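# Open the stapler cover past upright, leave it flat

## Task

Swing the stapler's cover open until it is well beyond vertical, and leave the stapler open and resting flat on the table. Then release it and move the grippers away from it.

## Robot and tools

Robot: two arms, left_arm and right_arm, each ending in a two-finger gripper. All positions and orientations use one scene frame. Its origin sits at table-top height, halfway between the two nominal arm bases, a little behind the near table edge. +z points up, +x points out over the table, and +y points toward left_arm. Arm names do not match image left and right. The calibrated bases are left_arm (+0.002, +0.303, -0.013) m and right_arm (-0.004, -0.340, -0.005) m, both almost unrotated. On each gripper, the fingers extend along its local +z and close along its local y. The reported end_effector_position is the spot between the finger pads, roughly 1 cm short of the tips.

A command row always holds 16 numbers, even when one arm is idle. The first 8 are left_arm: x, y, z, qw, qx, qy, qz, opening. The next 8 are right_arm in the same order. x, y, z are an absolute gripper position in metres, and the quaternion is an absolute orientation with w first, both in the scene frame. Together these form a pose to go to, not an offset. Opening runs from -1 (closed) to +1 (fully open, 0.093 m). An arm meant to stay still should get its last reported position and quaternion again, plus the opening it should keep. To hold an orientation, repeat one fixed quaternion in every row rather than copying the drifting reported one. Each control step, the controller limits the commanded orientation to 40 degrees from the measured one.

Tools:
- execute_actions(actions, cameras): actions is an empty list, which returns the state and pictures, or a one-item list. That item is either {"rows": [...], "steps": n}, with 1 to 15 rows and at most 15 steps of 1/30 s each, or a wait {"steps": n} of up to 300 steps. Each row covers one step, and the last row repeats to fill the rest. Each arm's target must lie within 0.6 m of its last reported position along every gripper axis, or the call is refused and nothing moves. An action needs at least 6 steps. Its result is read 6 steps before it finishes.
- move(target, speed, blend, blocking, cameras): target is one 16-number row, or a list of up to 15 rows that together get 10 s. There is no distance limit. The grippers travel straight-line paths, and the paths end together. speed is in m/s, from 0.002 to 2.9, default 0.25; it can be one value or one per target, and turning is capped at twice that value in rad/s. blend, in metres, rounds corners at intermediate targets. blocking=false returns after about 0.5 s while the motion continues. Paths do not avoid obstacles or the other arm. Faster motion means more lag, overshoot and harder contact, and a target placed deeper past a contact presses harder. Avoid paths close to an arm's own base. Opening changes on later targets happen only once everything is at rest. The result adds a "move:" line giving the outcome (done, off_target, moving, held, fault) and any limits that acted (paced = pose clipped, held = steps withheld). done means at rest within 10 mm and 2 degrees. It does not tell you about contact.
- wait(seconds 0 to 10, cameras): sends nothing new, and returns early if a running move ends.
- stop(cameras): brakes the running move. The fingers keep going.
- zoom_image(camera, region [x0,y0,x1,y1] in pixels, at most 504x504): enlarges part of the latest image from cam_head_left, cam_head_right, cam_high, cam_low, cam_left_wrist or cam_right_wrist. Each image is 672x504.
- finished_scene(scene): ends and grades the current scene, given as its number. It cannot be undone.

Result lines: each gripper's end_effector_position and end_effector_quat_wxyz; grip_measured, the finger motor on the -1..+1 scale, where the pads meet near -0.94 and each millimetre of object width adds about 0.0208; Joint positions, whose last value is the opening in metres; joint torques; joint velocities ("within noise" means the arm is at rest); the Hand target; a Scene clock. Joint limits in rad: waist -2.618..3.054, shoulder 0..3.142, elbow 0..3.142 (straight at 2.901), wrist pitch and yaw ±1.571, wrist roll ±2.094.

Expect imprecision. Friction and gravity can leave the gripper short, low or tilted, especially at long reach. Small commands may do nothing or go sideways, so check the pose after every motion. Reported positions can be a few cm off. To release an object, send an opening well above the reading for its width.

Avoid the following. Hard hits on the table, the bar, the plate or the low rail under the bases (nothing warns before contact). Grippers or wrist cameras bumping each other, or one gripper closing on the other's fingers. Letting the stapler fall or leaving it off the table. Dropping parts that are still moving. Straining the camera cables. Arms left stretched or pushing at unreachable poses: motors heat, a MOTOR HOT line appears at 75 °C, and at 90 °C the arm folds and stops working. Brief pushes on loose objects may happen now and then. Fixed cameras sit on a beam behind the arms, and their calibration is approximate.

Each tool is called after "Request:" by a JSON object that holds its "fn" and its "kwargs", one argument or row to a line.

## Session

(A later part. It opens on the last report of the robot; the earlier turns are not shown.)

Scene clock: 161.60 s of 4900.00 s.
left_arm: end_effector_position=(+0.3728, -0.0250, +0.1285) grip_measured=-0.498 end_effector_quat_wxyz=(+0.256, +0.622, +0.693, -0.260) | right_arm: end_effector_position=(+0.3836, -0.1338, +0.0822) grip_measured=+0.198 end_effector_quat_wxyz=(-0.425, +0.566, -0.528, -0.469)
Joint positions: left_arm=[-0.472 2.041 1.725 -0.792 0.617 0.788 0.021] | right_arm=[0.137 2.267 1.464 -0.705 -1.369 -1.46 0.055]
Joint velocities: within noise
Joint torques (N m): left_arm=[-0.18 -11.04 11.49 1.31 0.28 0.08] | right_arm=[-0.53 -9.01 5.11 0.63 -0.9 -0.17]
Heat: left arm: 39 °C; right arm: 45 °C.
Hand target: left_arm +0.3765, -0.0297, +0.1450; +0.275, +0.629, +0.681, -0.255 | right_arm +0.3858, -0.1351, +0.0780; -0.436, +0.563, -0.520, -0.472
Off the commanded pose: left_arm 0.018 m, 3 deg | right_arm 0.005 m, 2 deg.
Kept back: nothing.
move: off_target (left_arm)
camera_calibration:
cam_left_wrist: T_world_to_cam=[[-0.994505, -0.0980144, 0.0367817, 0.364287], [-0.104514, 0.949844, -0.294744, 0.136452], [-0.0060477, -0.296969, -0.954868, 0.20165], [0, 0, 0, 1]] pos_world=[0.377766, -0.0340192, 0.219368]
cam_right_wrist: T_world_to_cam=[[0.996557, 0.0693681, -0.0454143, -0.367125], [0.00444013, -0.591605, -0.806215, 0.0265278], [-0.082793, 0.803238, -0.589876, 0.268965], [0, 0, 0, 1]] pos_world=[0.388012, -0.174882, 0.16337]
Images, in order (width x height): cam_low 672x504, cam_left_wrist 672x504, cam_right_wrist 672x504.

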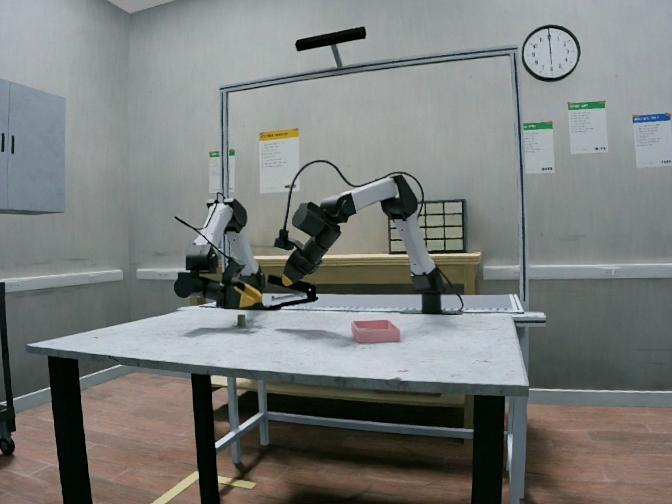

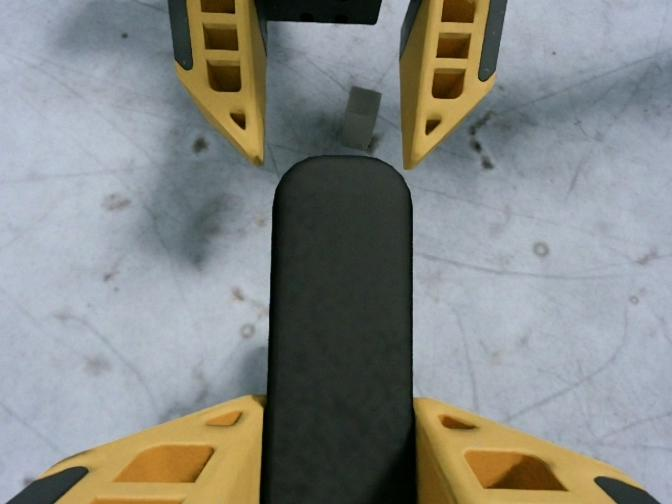

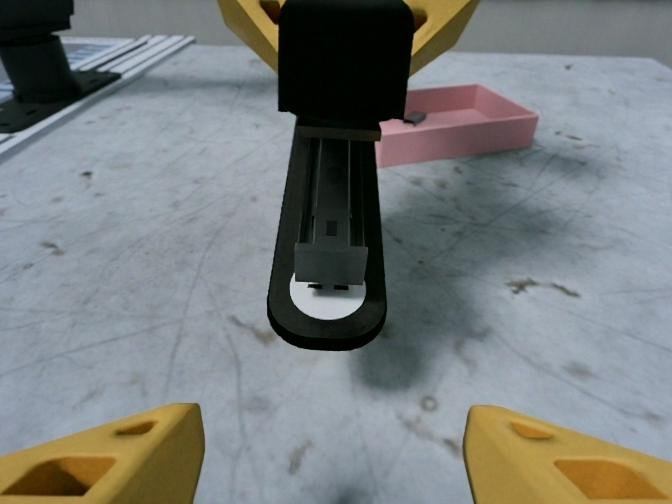

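Request:
{"fn": "move", "kwargs": {
  "target": [
    [0.3770,-0.030,0.145,0.2750,0.6290,0.6810,-0.2550,-0.6, 0.3825,-0.073,0.057,0.4363,-0.5625,0.5200,0.4720,0.2]
  ],
  "speed": 0.08,
  "cameras": ["cam_low","cam_right_wrist","cam_left_wrist"]
}}

Request:
{"fn": "zoom_image", "kwargs": {
  "camera": "cam_low",
  "region": [200, 245, 350, 345]
}}

Scene clock: 163.77 s of 4900.00 s.
left_arm: end_effector_position=(+0.3728, -0.0250, +0.1285) grip_measured=-0.498 end_effector_quat_wxyz=(+0.256, +0.622, +0.693, -0.260) | right_arm: end_effector_position=(+0.3800, -0.0746, +0.0589) grip_measured=+0.198 end_effector_quat_wxyz=(-0.430, +0.561, -0.521, -0.479)
Joint positions: left_arm=[-0.472 2.041 1.725 -0.792 0.617 0.788 0.021] | right_arm=[0.279 2.267 1.233 0.163 -1.342 -0.808 0.055]
Joint velocities: within noise
Joint torques (N m): left_arm=[-0.17 -11.04 11.52 1.31 0.28 0.08] | right_arm=[0.09 -9.83 5.18 1.48 -0.41 -0.05]
Heat: left arm: 40 °C; right arm: 45 °C.
Hand target: left_arm +0.3766, -0.0297, +0.1450; +0.275, +0.629, +0.681, -0.255 | right_arm +0.3824, -0.0730, +0.0572; -0.435, +0.563, -0.520, -0.472
Off the commanded pose: left_arm 0.018 m, 3 deg | right_arm 0.004 m, 1 deg.
Kept back: nothing.
move: off_target (left_arm)
camera_calibration:
cam_left_wrist: T_world_to_cam=[[-0.994505, -0.0980144, 0.0367817, 0.364287], [-0.104514, 0.949844, -0.294744, 0.136452], [-0.0060477, -0.296969, -0.954868, 0.20165], [0, 0, 0, 1]] pos_world=[0.377766, -0.0340192, 0.219368]
cam_right_wrist: T_world_to_cam=[[0.995962, 0.0760029, -0.0477848, -0.367775], [0.00410055, -0.57022, -0.821482, 0.0454581], [-0.0896829, 0.817969, -0.568229, 0.209782], [0, 0, 0, 1]] pos_world=[0.384918, -0.117722, 0.138973]
Images, in order (width x height): cam_low 672x504, cam_left_wrist 672x504, cam_right_wrist 672x504.

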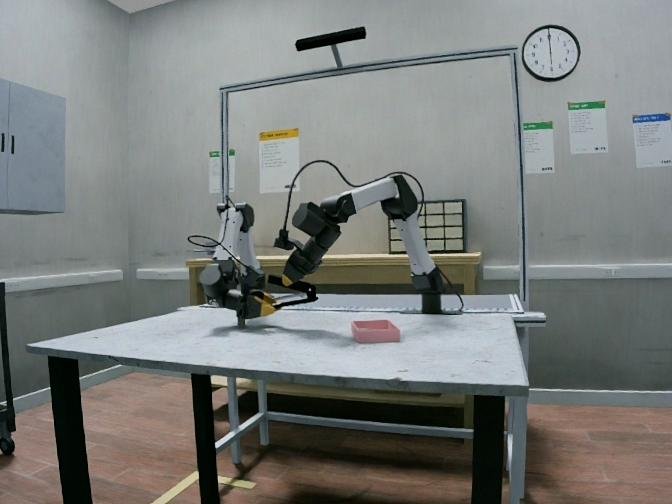

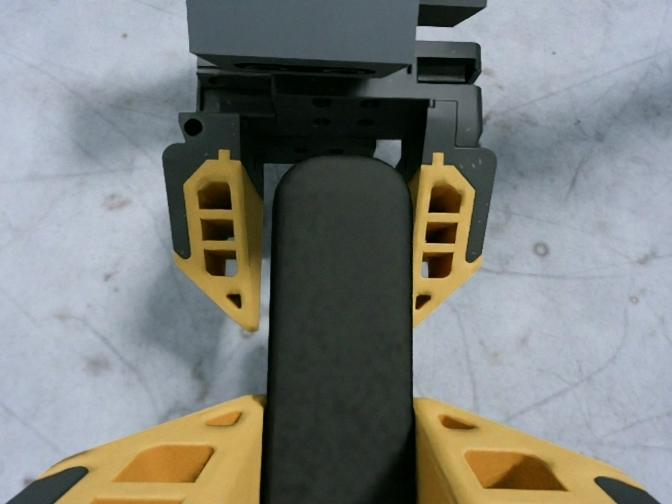

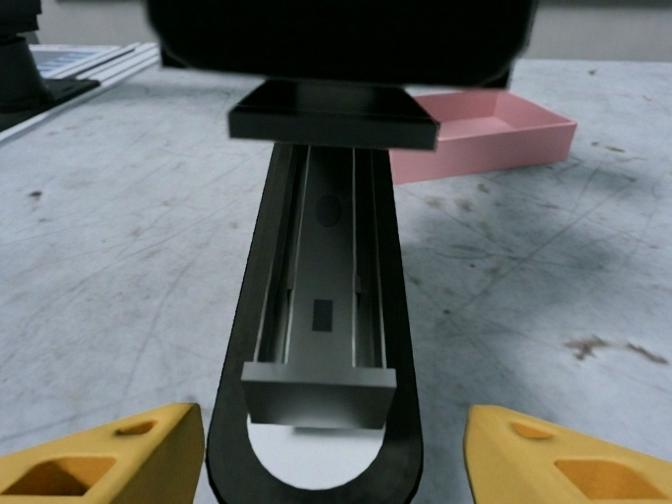

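Scaled by 3.360.

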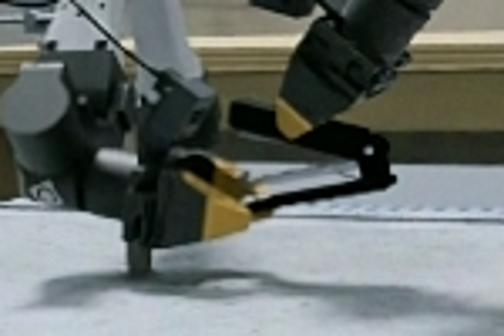

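Request:
{"fn": "move", "kwargs": {
  "target": [
    [0.3770,-0.030,0.145,0.2750,0.6290,0.6810,-0.2550,-0.6, 0.3770,-0.072,0.064,0.4363,-0.5625,0.5200,0.4720,-0.1],
    [0.3770,-0.030,0.145,0.2750,0.6290,0.6810,-0.2550,-0.6, 0.3770,-0.072,0.064,0.4363,-0.5625,0.5200,0.4720,-0.6]
  ],
  "speed": 0.06,
  "cameras": ["cam_low","cam_right_wrist","cam_left_wrist"]
}}

Request:
{"fn": "zoom_image", "kwargs": {
  "camera": "cam_low",
  "region": [200, 245, 350, 345]
}}

Scene clock: 166.50 s of 4900.00 s.
left_arm: end_effector_position=(+0.3722, -0.0248, +0.1276) grip_measured=-0.498 end_effector_quat_wxyz=(+0.254, +0.623, +0.693, -0.258) | right_arm: end_effector_position=(+0.3747, -0.0748, +0.0530) grip_measured=-0.388 end_effector_quat_wxyz=(-0.423, +0.555, -0.529, -0.483)
Joint positions: left_arm=[-0.474 2.041 1.725 -0.796 0.61 0.789 0.021] | right_arm=[0.282 2.267 1.203 0.195 -1.337 -0.779 0.027]
Joint velocities: within noise
Joint torques (N m): left_arm=[0.03 -11.06 11.51 1.35 0.34 0.07] | right_arm=[0.53 -12.3 5.04 1.45 -0.45 0]
Heat: left arm: 41 °C; right arm: 46 °C.
Hand target: left_arm +0.3765, -0.0297, +0.1451; +0.275, +0.629, +0.681, -0.255 | right_arm +0.3769, -0.0721, +0.0641; -0.436, +0.563, -0.520, -0.472
Off the commanded pose: left_arm 0.019 m, 3 deg | right_arm 0.012 m, 2 deg.
Kept back: nothing.
move: off_target (left_arm, right_arm); target 2's new opening was sent with right_arm's hand 0.012 m and 3 deg from that target
camera_calibration:
cam_left_wrist: T_world_to_cam=[[-0.994538, -0.0980943, 0.0356553, 0.363941], [-0.104221, 0.951816, -0.288417, 0.135065], [-0.00564518, -0.290558, -0.956841, 0.201081], [0, 0, 0, 1]] pos_world=[0.377165, -0.0344312, 0.218381]
cam_right_wrist: T_world_to_cam=[[0.994817, 0.0703863, -0.0733862, -0.361444], [-0.0196717, -0.574852, -0.818021, 0.0488596], [-0.0997637, 0.815225, -0.570488, 0.209815], [0, 0, 0, 1]] pos_world=[0.381463, -0.117519, 0.13314]
Images, in order (width x height): cam_low 672x504, cam_left_wrist 672x504, cam_right_wrist 672x504.

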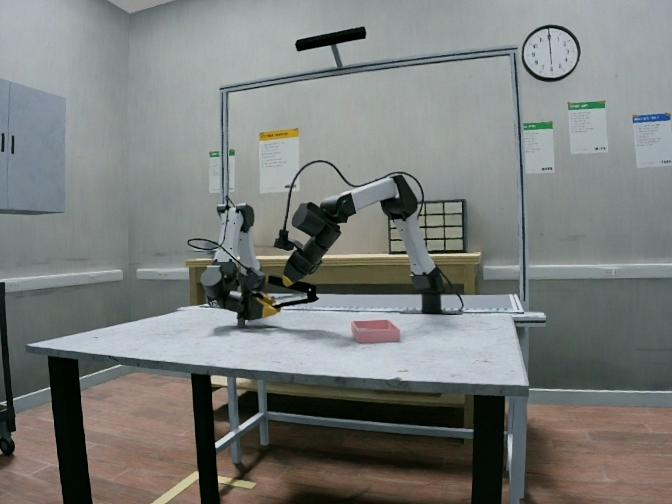

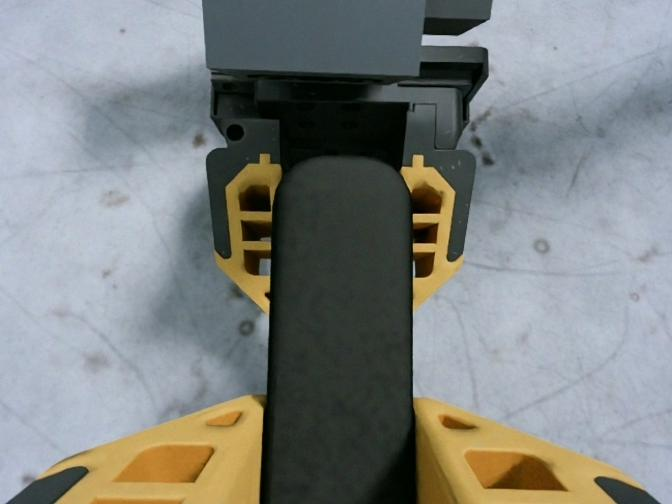

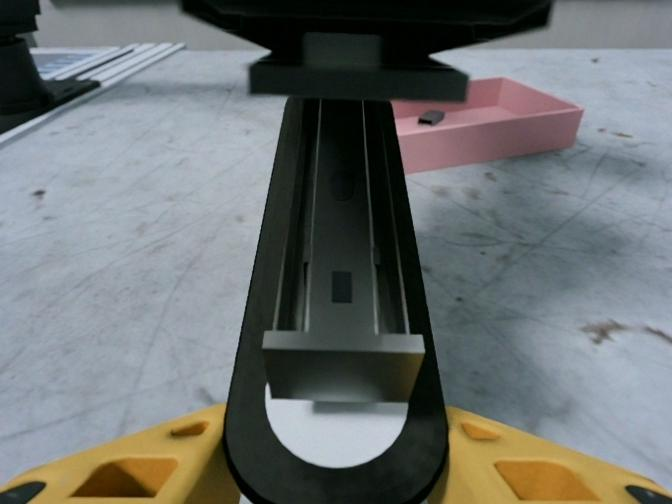

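Scaled by 3.360.

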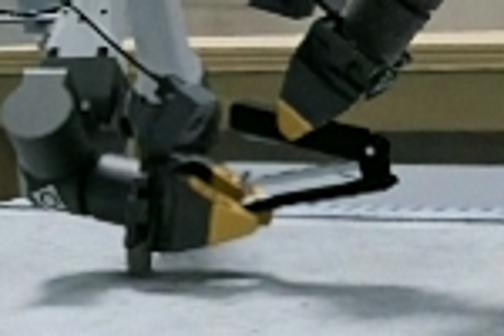

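Request:
{"fn": "move", "kwargs": {
  "target": [
    [0.3760,-0.017,0.184,0.3560,0.5937,0.6422,-0.3291,-0.65, 0.3770,-0.063,0.071,0.3894,-0.6015,0.5561,0.4212,-0.65],
    [0.3755,-0.004,0.217,0.4368,0.5457,0.5903,-0.4038,-0.65, 0.3765,-0.051,0.074,0.3394,-0.6359,0.5879,0.3672,-0.65]
  ],
  "speed": 0.05,
  "blend": 0.008
}}

Request:
{"fn": "zoom_image", "kwargs": {
  "camera": "cam_low",
  "region": [200, 235, 350, 335]
}}

Scene clock: 173.87 s of 4900.00 s.
left_arm: end_effector_position=(+0.3763, -0.0032, +0.1842) grip_measured=-0.498 end_effector_quat_wxyz=(+0.395, +0.540, +0.626, -0.400) | right_arm: end_effector_position=(+0.3712, -0.0537, +0.0568) grip_measured=-0.372 end_effector_quat_wxyz=(-0.327, +0.618, -0.595, -0.396)
Joint positions: left_arm=[-0.334 1.856 1.373 -0.246 0.996 0.555 0.021] | right_arm=[0.372 2.206 1.43 -0.429 -1.039 -1.04 0.027]
Joint velocities: within noise
Joint torques (N m): left_arm=[0.91 -12.77 7.9 2.59 0.74 -0.12] | right_arm=[0.77 -13.82 7.8 0.74 -0.16 -0.22]
Heat: left arm: 44 °C; right arm: 50 °C.
Hand target: left_arm +0.3743, -0.0035, +0.2163; +0.434, +0.548, +0.590, -0.403 | right_arm +0.3762, -0.0512, +0.0743; -0.341, +0.635, -0.588, -0.368
Off the commanded pose: left_arm 0.033 m, 6 deg | right_arm 0.018 m, 4 deg.
Kept back: nothing.
move: off_target (left_arm, right_arm)
camera_calibration:
cam_left_wrist: T_world_to_cam=[[-0.991778, -0.105044, 0.0730916, 0.360092], [-0.12666, 0.724213, -0.677844, 0.210659], [0.0182697, -0.681529, -0.731563, 0.209694], [0, 0, 0, 1]] pos_world=[0.379982, 0.0281756, 0.269879]
cam_right_wrist: T_world_to_cam=[[0.994044, 0.0569876, -0.0928871, -0.358474], [-0.00989785, -0.801632, -0.597736, 0.0357197], [-0.108525, 0.595096, -0.796294, 0.198684], [0, 0, 0, 1]] pos_world=[0.378255, -0.0691731, 0.146264]

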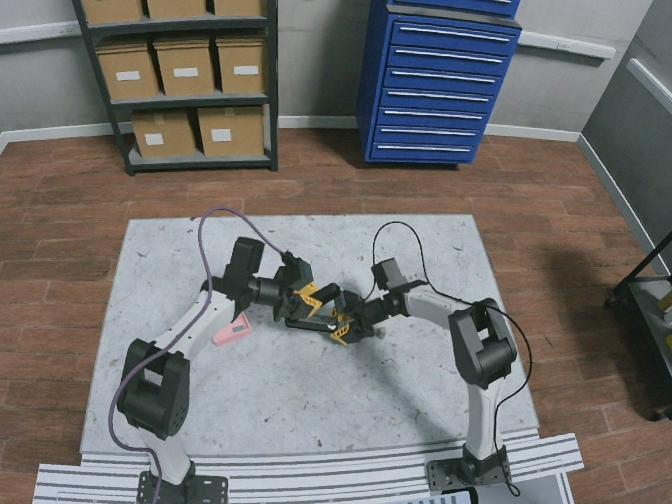

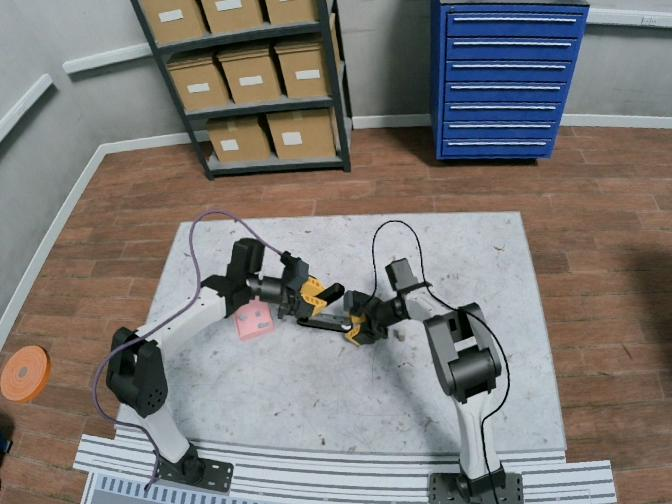

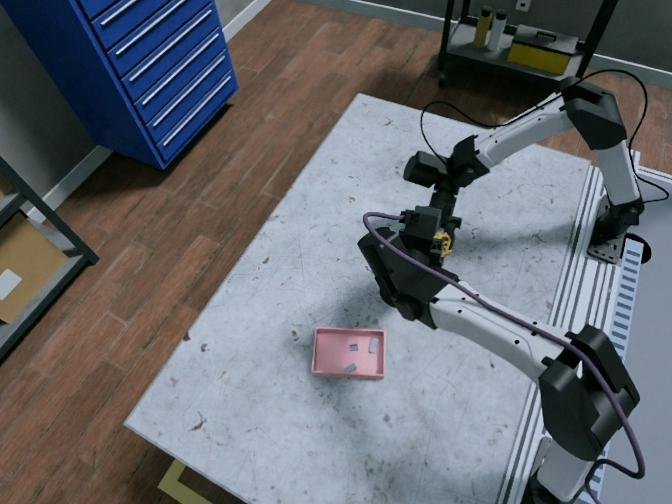

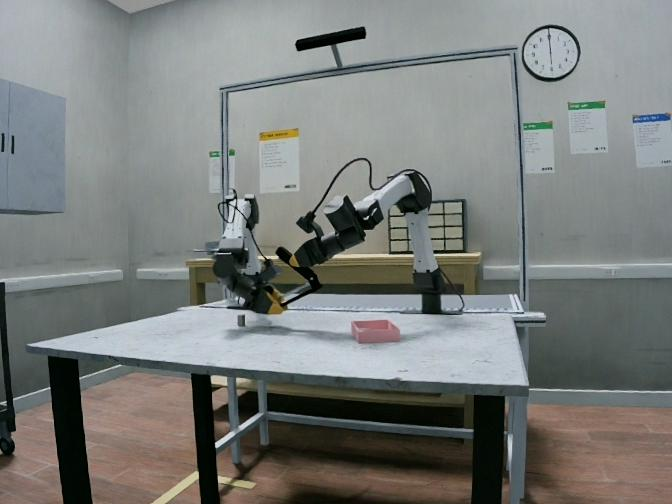

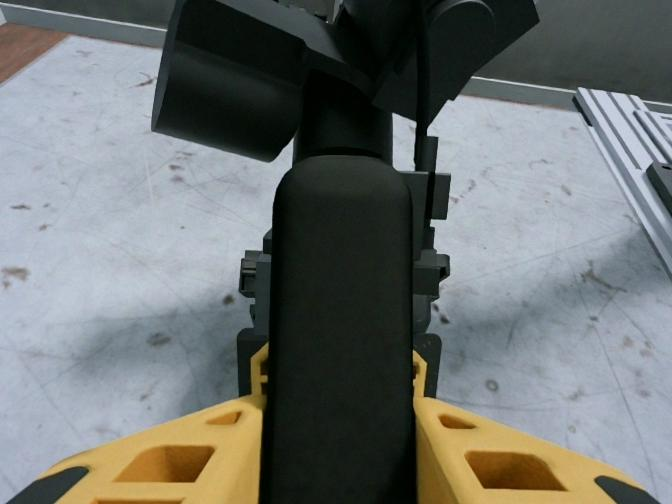

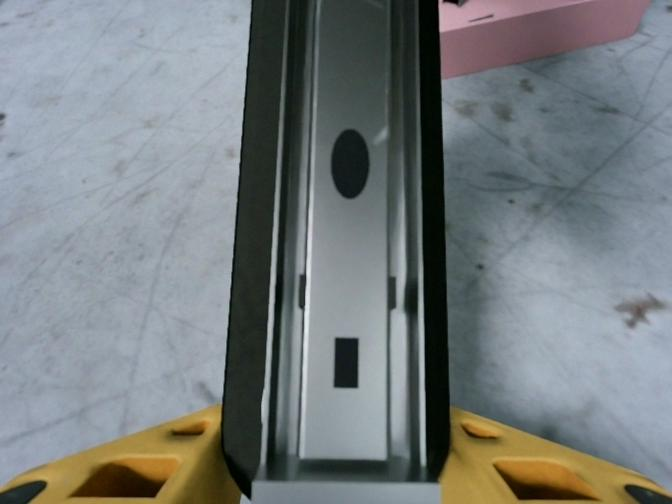

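Scaled by 3.360.

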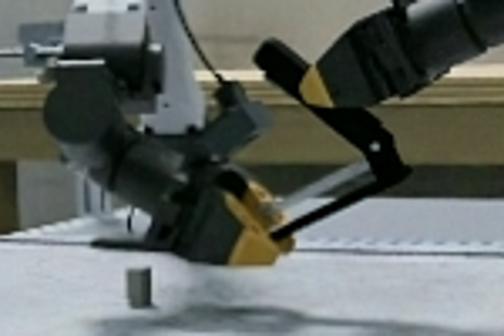

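Request:
{"fn": "move", "kwargs": {
  "target": [
    [0.3760,0.0130,0.221,0.5192,0.4800,0.5192,-0.4800,-0.65, 0.3770,-0.034,0.052,0.2706,-0.6734,0.6225,0.2928,-0.65],
    [0.3755,0.0240,0.226,0.5625,0.4363,0.4720,-0.5200,-0.65, 0.3760,-0.024,0.046,0.2322,-0.6900,0.6379,0.2511,-0.65]
  ],
  "speed": 0.05,
  "blend": 0.008
}}

Request:
{"fn": "zoom_image", "kwargs": {
  "camera": "cam_low",
  "region": [200, 235, 350, 335]
}}

Scene clock: 179.60 s of 4900.00 s.
left_arm: end_effector_position=(+0.3752, +0.0219, +0.2196) grip_measured=-0.498 end_effector_quat_wxyz=(+0.542, +0.439, +0.487, -0.526) | right_arm: end_effector_position=(+0.3767, -0.0315, +0.0509) grip_measured=-0.372 end_effector_quat_wxyz=(-0.237, +0.680, -0.646, -0.253)
Joint positions: left_arm=[-0.251 2 0.997 1.389 1.174 -0.402 0.021] | right_arm=[0.505 2.222 1.649 -0.695 -0.648 -1.036 0.027]
Joint velocities: within noise
Joint torques (N m): left_arm=[0.42 -8.51 6.15 2.36 -0.7 -0.05] | right_arm=[1.31 -9.06 8.59 0.77 -0.38 -0.22]
Heat: left arm: 45 °C; right arm: 50 °C.
Hand target: left_arm +0.3752, +0.0240, +0.2261; +0.562, +0.437, +0.473, -0.519 | right_arm +0.3758, -0.0242, +0.0461; -0.233, +0.690, -0.638, -0.251
Off the commanded pose: left_arm 0.007 m, 3 deg | right_arm 0.009 m, 2 deg.
Kept back: nothing.
move: off_target (left_arm)
camera_calibration:
cam_left_wrist: T_world_to_cam=[[-0.996767, -0.0694636, 0.0403788, 0.367359], [-0.0593565, 0.297908, -0.952747, 0.260768], [0.054152, -0.952064, -0.301068, 0.150738], [0, 0, 0, 1]] pos_world=[0.373487, 0.0913449, 0.278995]
cam_right_wrist: T_world_to_cam=[[0.99949, 0.023415, -0.0216963, -0.372482], [0.0166331, -0.962126, -0.272097, 0.018379], [-0.0272458, 0.271597, -0.962025, 0.149008], [0, 0, 0, 1]] pos_world=[0.376046, -0.0140656, 0.140269]

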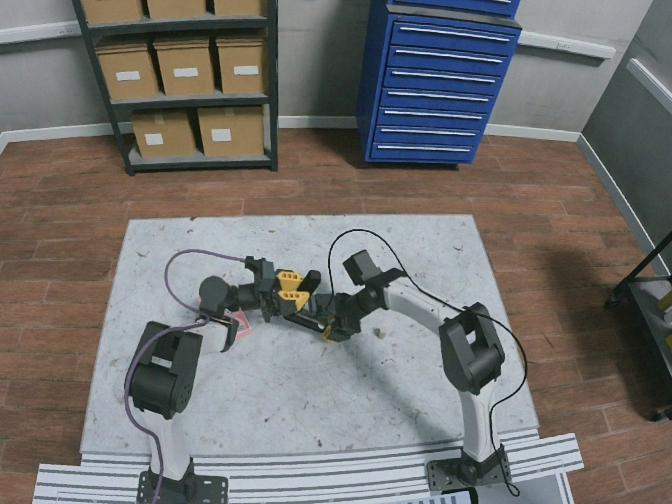

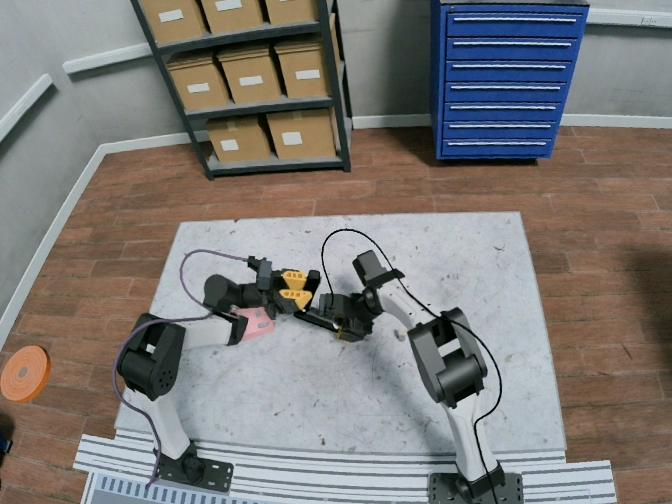

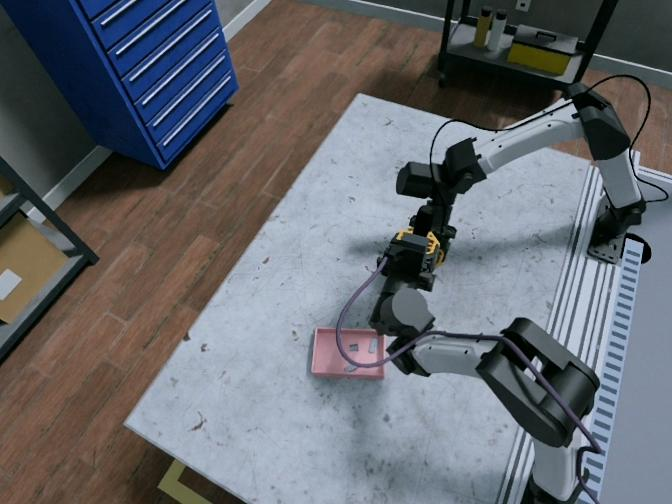

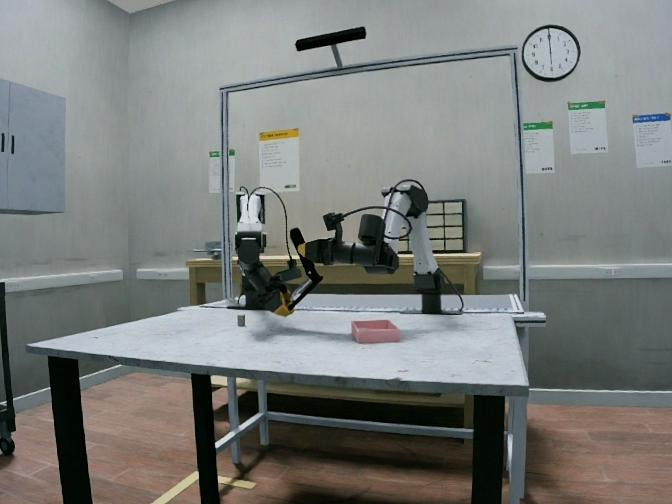

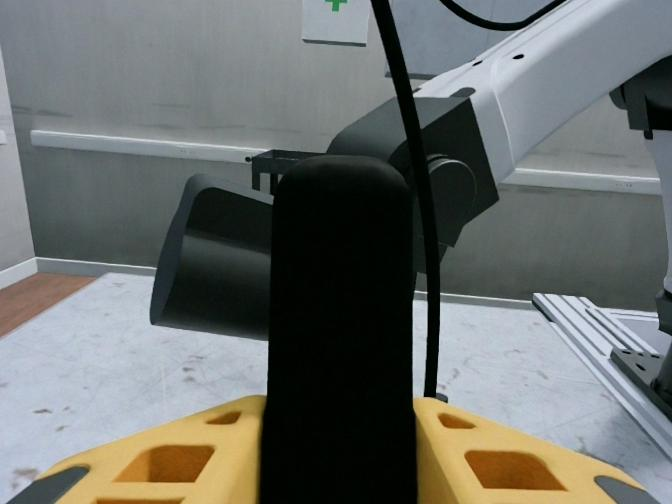

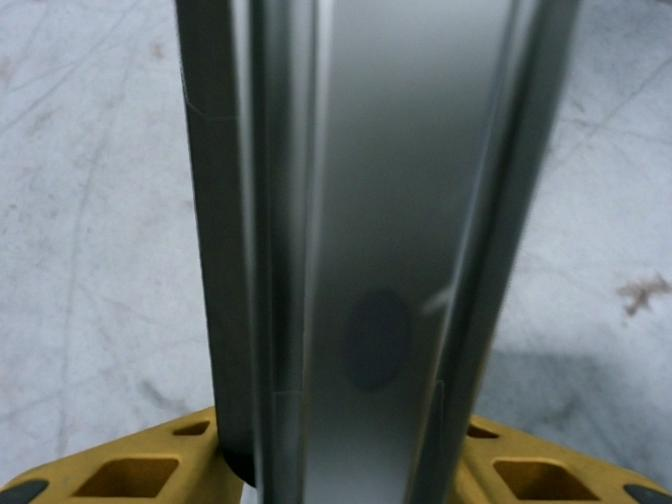

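Scaled by 3.360.

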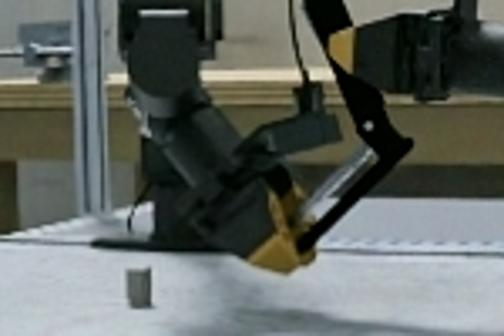

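Request:
{"fn": "move", "kwargs": {
  "target": [
    [0.3750,0.0300,0.229,0.5903,0.4037,0.4368,-0.5457,-0.65, 0.3755,-0.007,0.040,0.1757,-0.7093,0.6557,0.1900,-0.65]
  ],
  "speed": 0.05
}}

Request:
{"fn": "zoom_image", "kwargs": {
  "camera": "cam_low",
  "region": [200, 235, 350, 335]
}}

Scene clock: 182.13 s of 4900.00 s.
left_arm: end_effector_position=(+0.3780, +0.0314, +0.2123) grip_measured=-0.498 end_effector_quat_wxyz=(+0.544, +0.417, +0.494, -0.534) | right_arm: end_effector_position=(+0.3736, -0.0235, +0.0434) grip_measured=-0.372 end_effector_quat_wxyz=(-0.169, +0.697, -0.667, -0.200)
Joint positions: left_arm=[-0.231 2.034 0.971 1.497 1.16 -0.484 0.021] | right_arm=[0.568 2.297 1.822 -0.885 -0.49 -1.018 0.027]
Joint velocities: within noise
Joint torques (N m): left_arm=[-0.95 -9.62 5.82 2.64 -1.03 -0.1] | right_arm=[2.86 -9.47 9.21 0.9 -0.22 -0.06]
Heat: left arm: 45 °C; right arm: 50 °C.
Hand target: left_arm +0.3743, +0.0303, +0.2292; +0.578, +0.417, +0.467, -0.523 | right_arm +0.3748, -0.0074, +0.0403; -0.176, +0.709, -0.656, -0.190
Off the commanded pose: left_arm 0.017 m, 9 deg | right_arm 0.017 m, 2 deg.
joint sent to its limit (left arm) — joint 4 (wrist pitch), upper limit.
Kept back: nothing.
move: off_target (left_arm, right_arm)
camera_calibration:
cam_left_wrist: T_world_to_cam=[[-0.993018, -0.0886152, 0.0778569, 0.362428], [-0.0992695, 0.271269, -0.957371, 0.26817], [0.0637175, -0.958416, -0.278172, 0.149171], [0, 0, 0, 1]] pos_world=[0.377014, 0.102338, 0.270016]
cam_right_wrist: T_world_to_cam=[[0.998856, 0.0211362, -0.0429013, -0.36863], [0.0168997, -0.995159, -0.0968159, 0.015589], [-0.04474, 0.0959801, -0.994377, 0.143403], [0, 0, 0, 1]] pos_world=[0.37436, 0.00954118, 0.128291]

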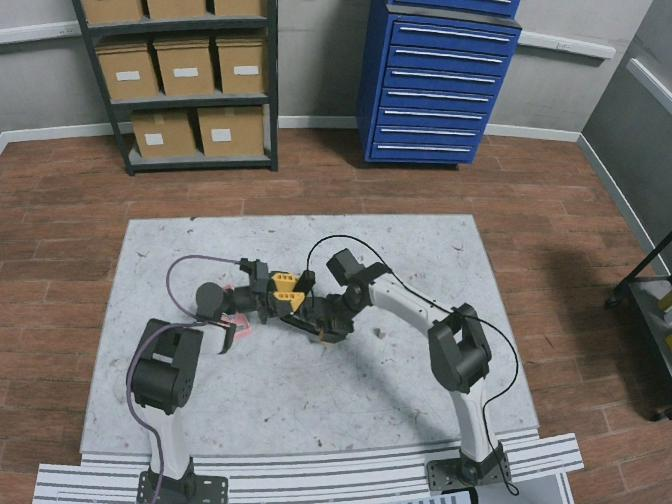

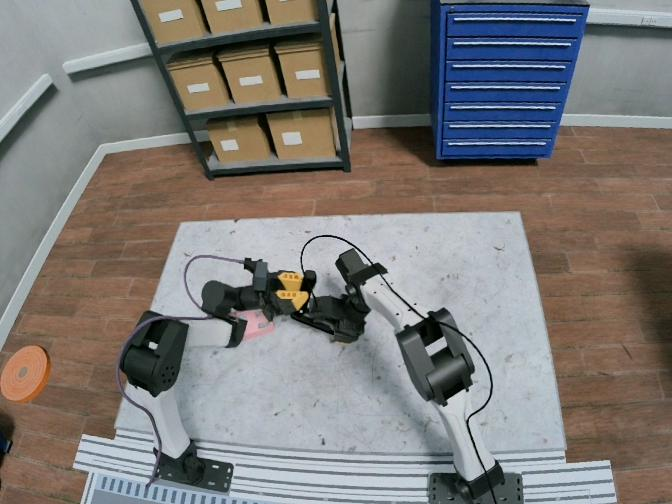

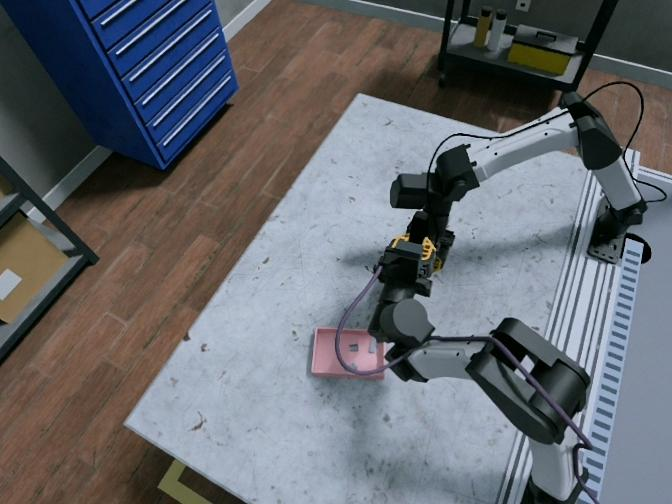

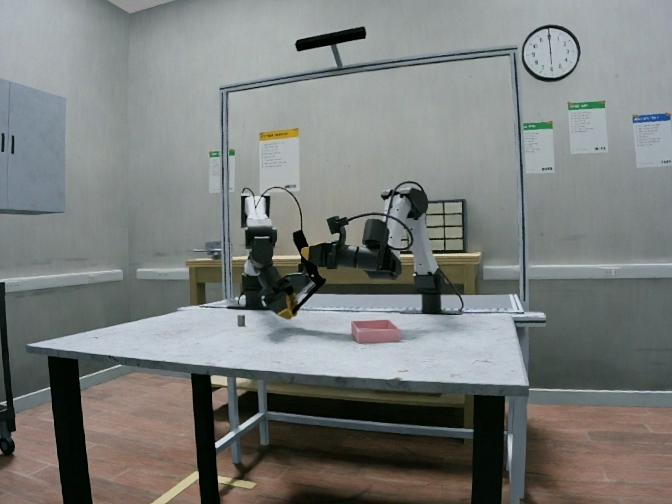

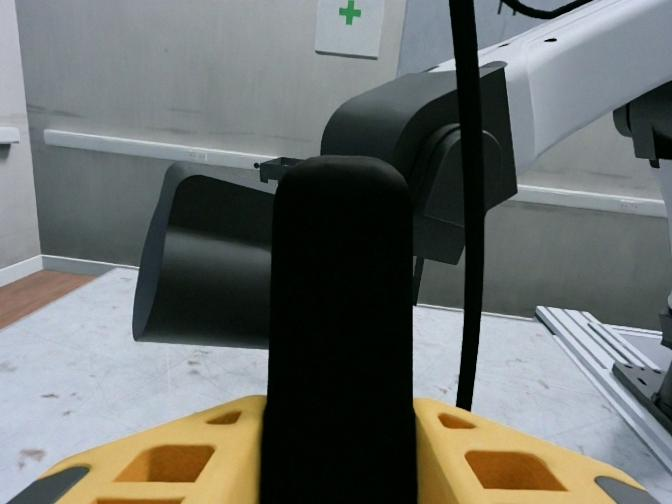

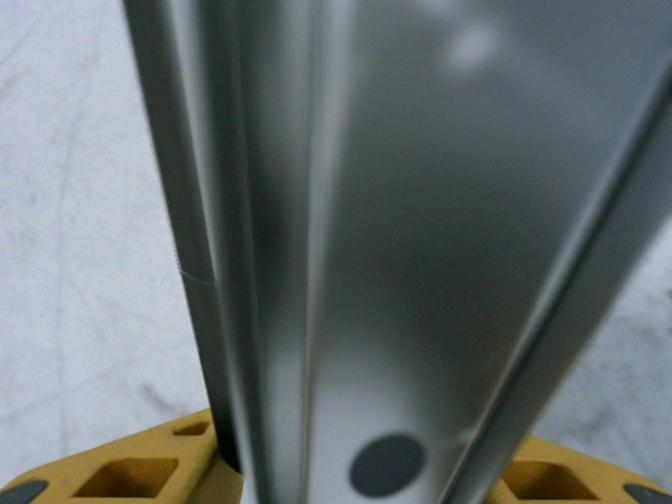

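Scaled by 3.360.

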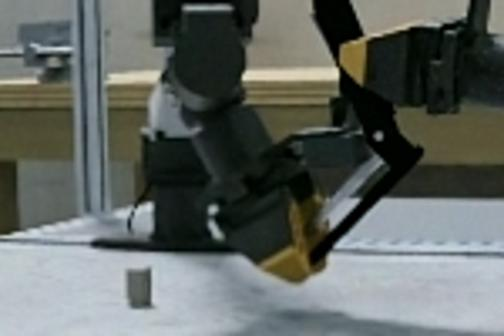

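Request:
{"fn": "move", "kwargs": {
  "target": [
    [0.3780,0.0305,0.2200,0.5500,0.4220,0.4900,-0.5300,-0.65, 0.3755,-0.0235,0.046,0.1900,-0.6950,0.6620,0.2000,-0.38],
    [0.3780,0.0305,0.2200,0.5500,0.4220,0.4900,-0.5300,-0.65, 0.3745,-0.0235,0.046,0.1900,-0.6950,0.6620,0.2000,-0.08]
  ],
  "speed": 0.05
}}

Request:
{"fn": "zoom_image", "kwargs": {
  "camera": "cam_low",
  "region": [200, 215, 350, 315]
}}

Scene clock: 185.03 s of 4900.00 s.
left_arm: end_effector_position=(+0.3781, +0.0306, +0.2044) grip_measured=-0.498 end_effector_quat_wxyz=(+0.530, +0.420, +0.505, -0.537) | right_arm: end_effector_position=(+0.3682, -0.0234, +0.0323) grip_measured=-0.082 end_effector_quat_wxyz=(-0.169, +0.692, -0.669, -0.215)
Joint positions: left_arm=[-0.23 2.034 0.97 1.446 1.177 -0.461 0.021] | right_arm=[0.566 2.297 1.769 -0.838 -0.519 -1.008 0.041]
Joint velocities: within noise
Joint torques (N m): left_arm=[-0.02 -10.54 7.01 1.98 -0.7 -0.06] | right_arm=[-0.21 -14.04 5.79 0.89 -0.24 -0.16]
Heat: left arm: 46 °C; right arm: 50 °C.
Hand target: left_arm +0.3777, +0.0307, +0.2198; +0.549, +0.422, +0.490, -0.530 | right_arm +0.3744, -0.0235, +0.0461; -0.190, +0.696, -0.663, -0.200
Off the commanded pose: left_arm 0.016 m, 3 deg | right_arm 0.015 m, 3 deg.
Kept back: nothing.
move: off_target (left_arm, right_arm); target 2's new opening was sent with right_arm's hand 0.013 m and 3 deg from that target
camera_calibration:
cam_left_wrist: T_world_to_cam=[[-0.99174, -0.0793396, 0.100782, 0.357569], [-0.11991, 0.294549, -0.948084, 0.265965], [0.0455352, -0.952337, -0.30163, 0.157631], [0, 0, 0, 1]] pos_world=[0.379329, 0.100147, 0.263667]
cam_right_wrist: T_world_to_cam=[[0.997622, 0.0181275, -0.0665023, -0.36252], [0.0102323, -0.993056, -0.117194, 0.0179683], [-0.068165, 0.116235, -0.99088, 0.141083], [0, 0, 0, 1]] pos_world=[0.37109, 0.00801632, 0.117793]

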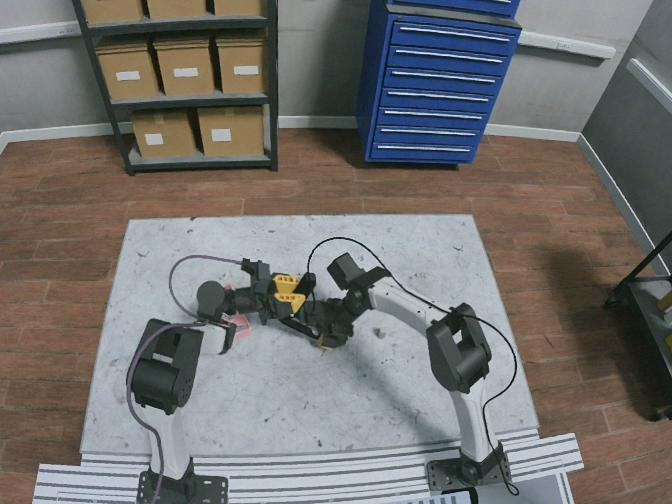

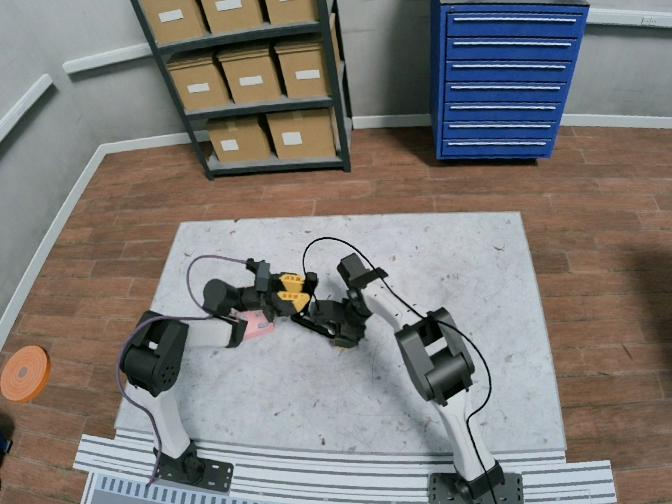

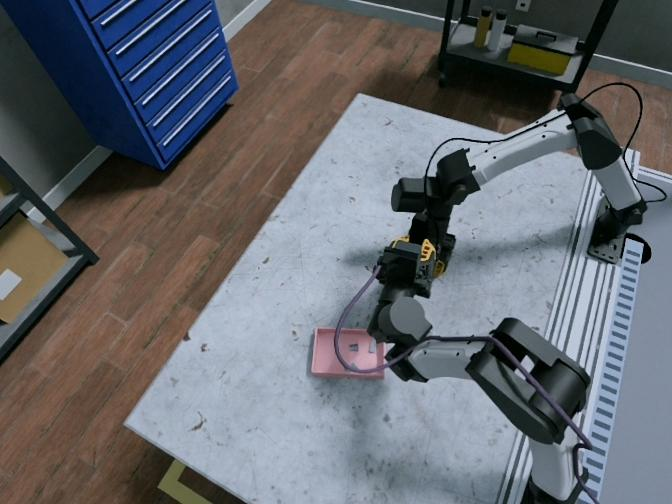

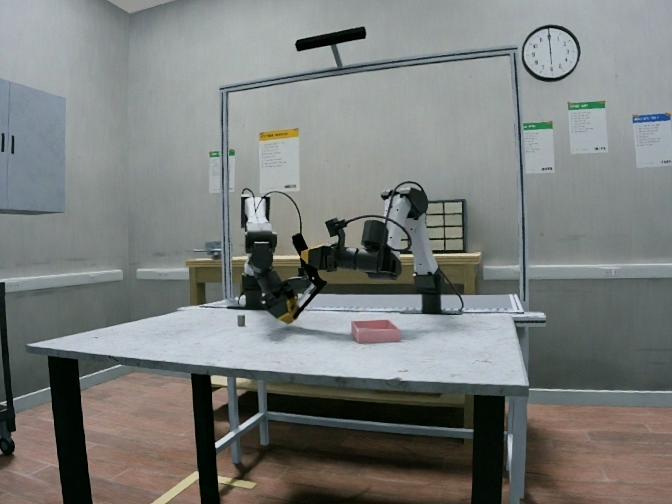

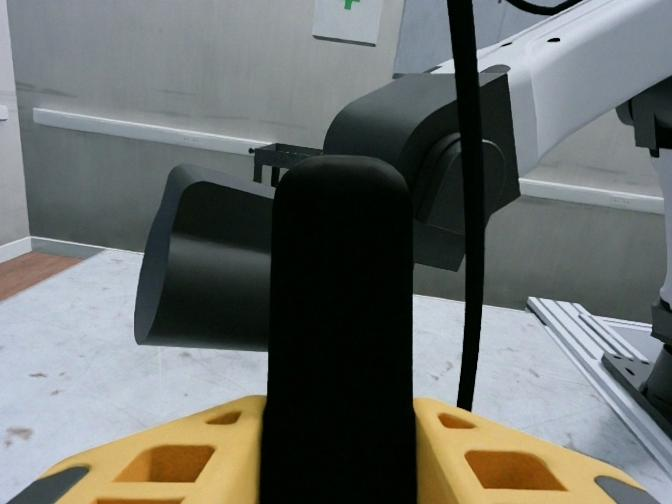

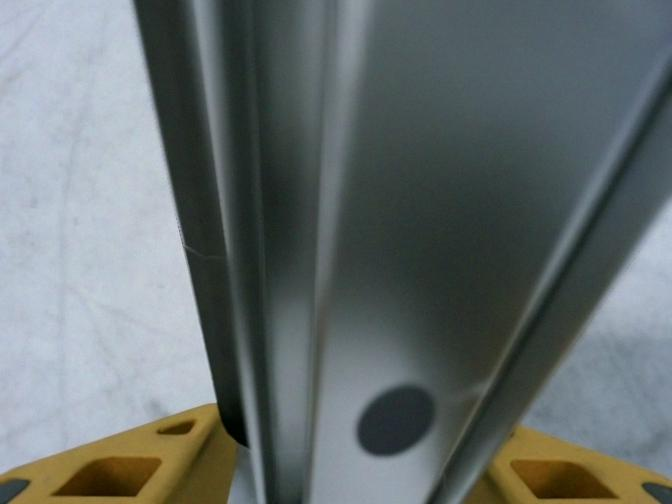

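Scaled by 3.360.

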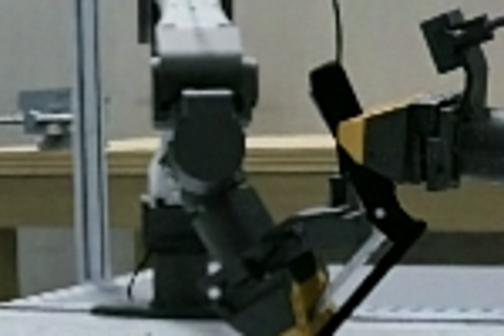

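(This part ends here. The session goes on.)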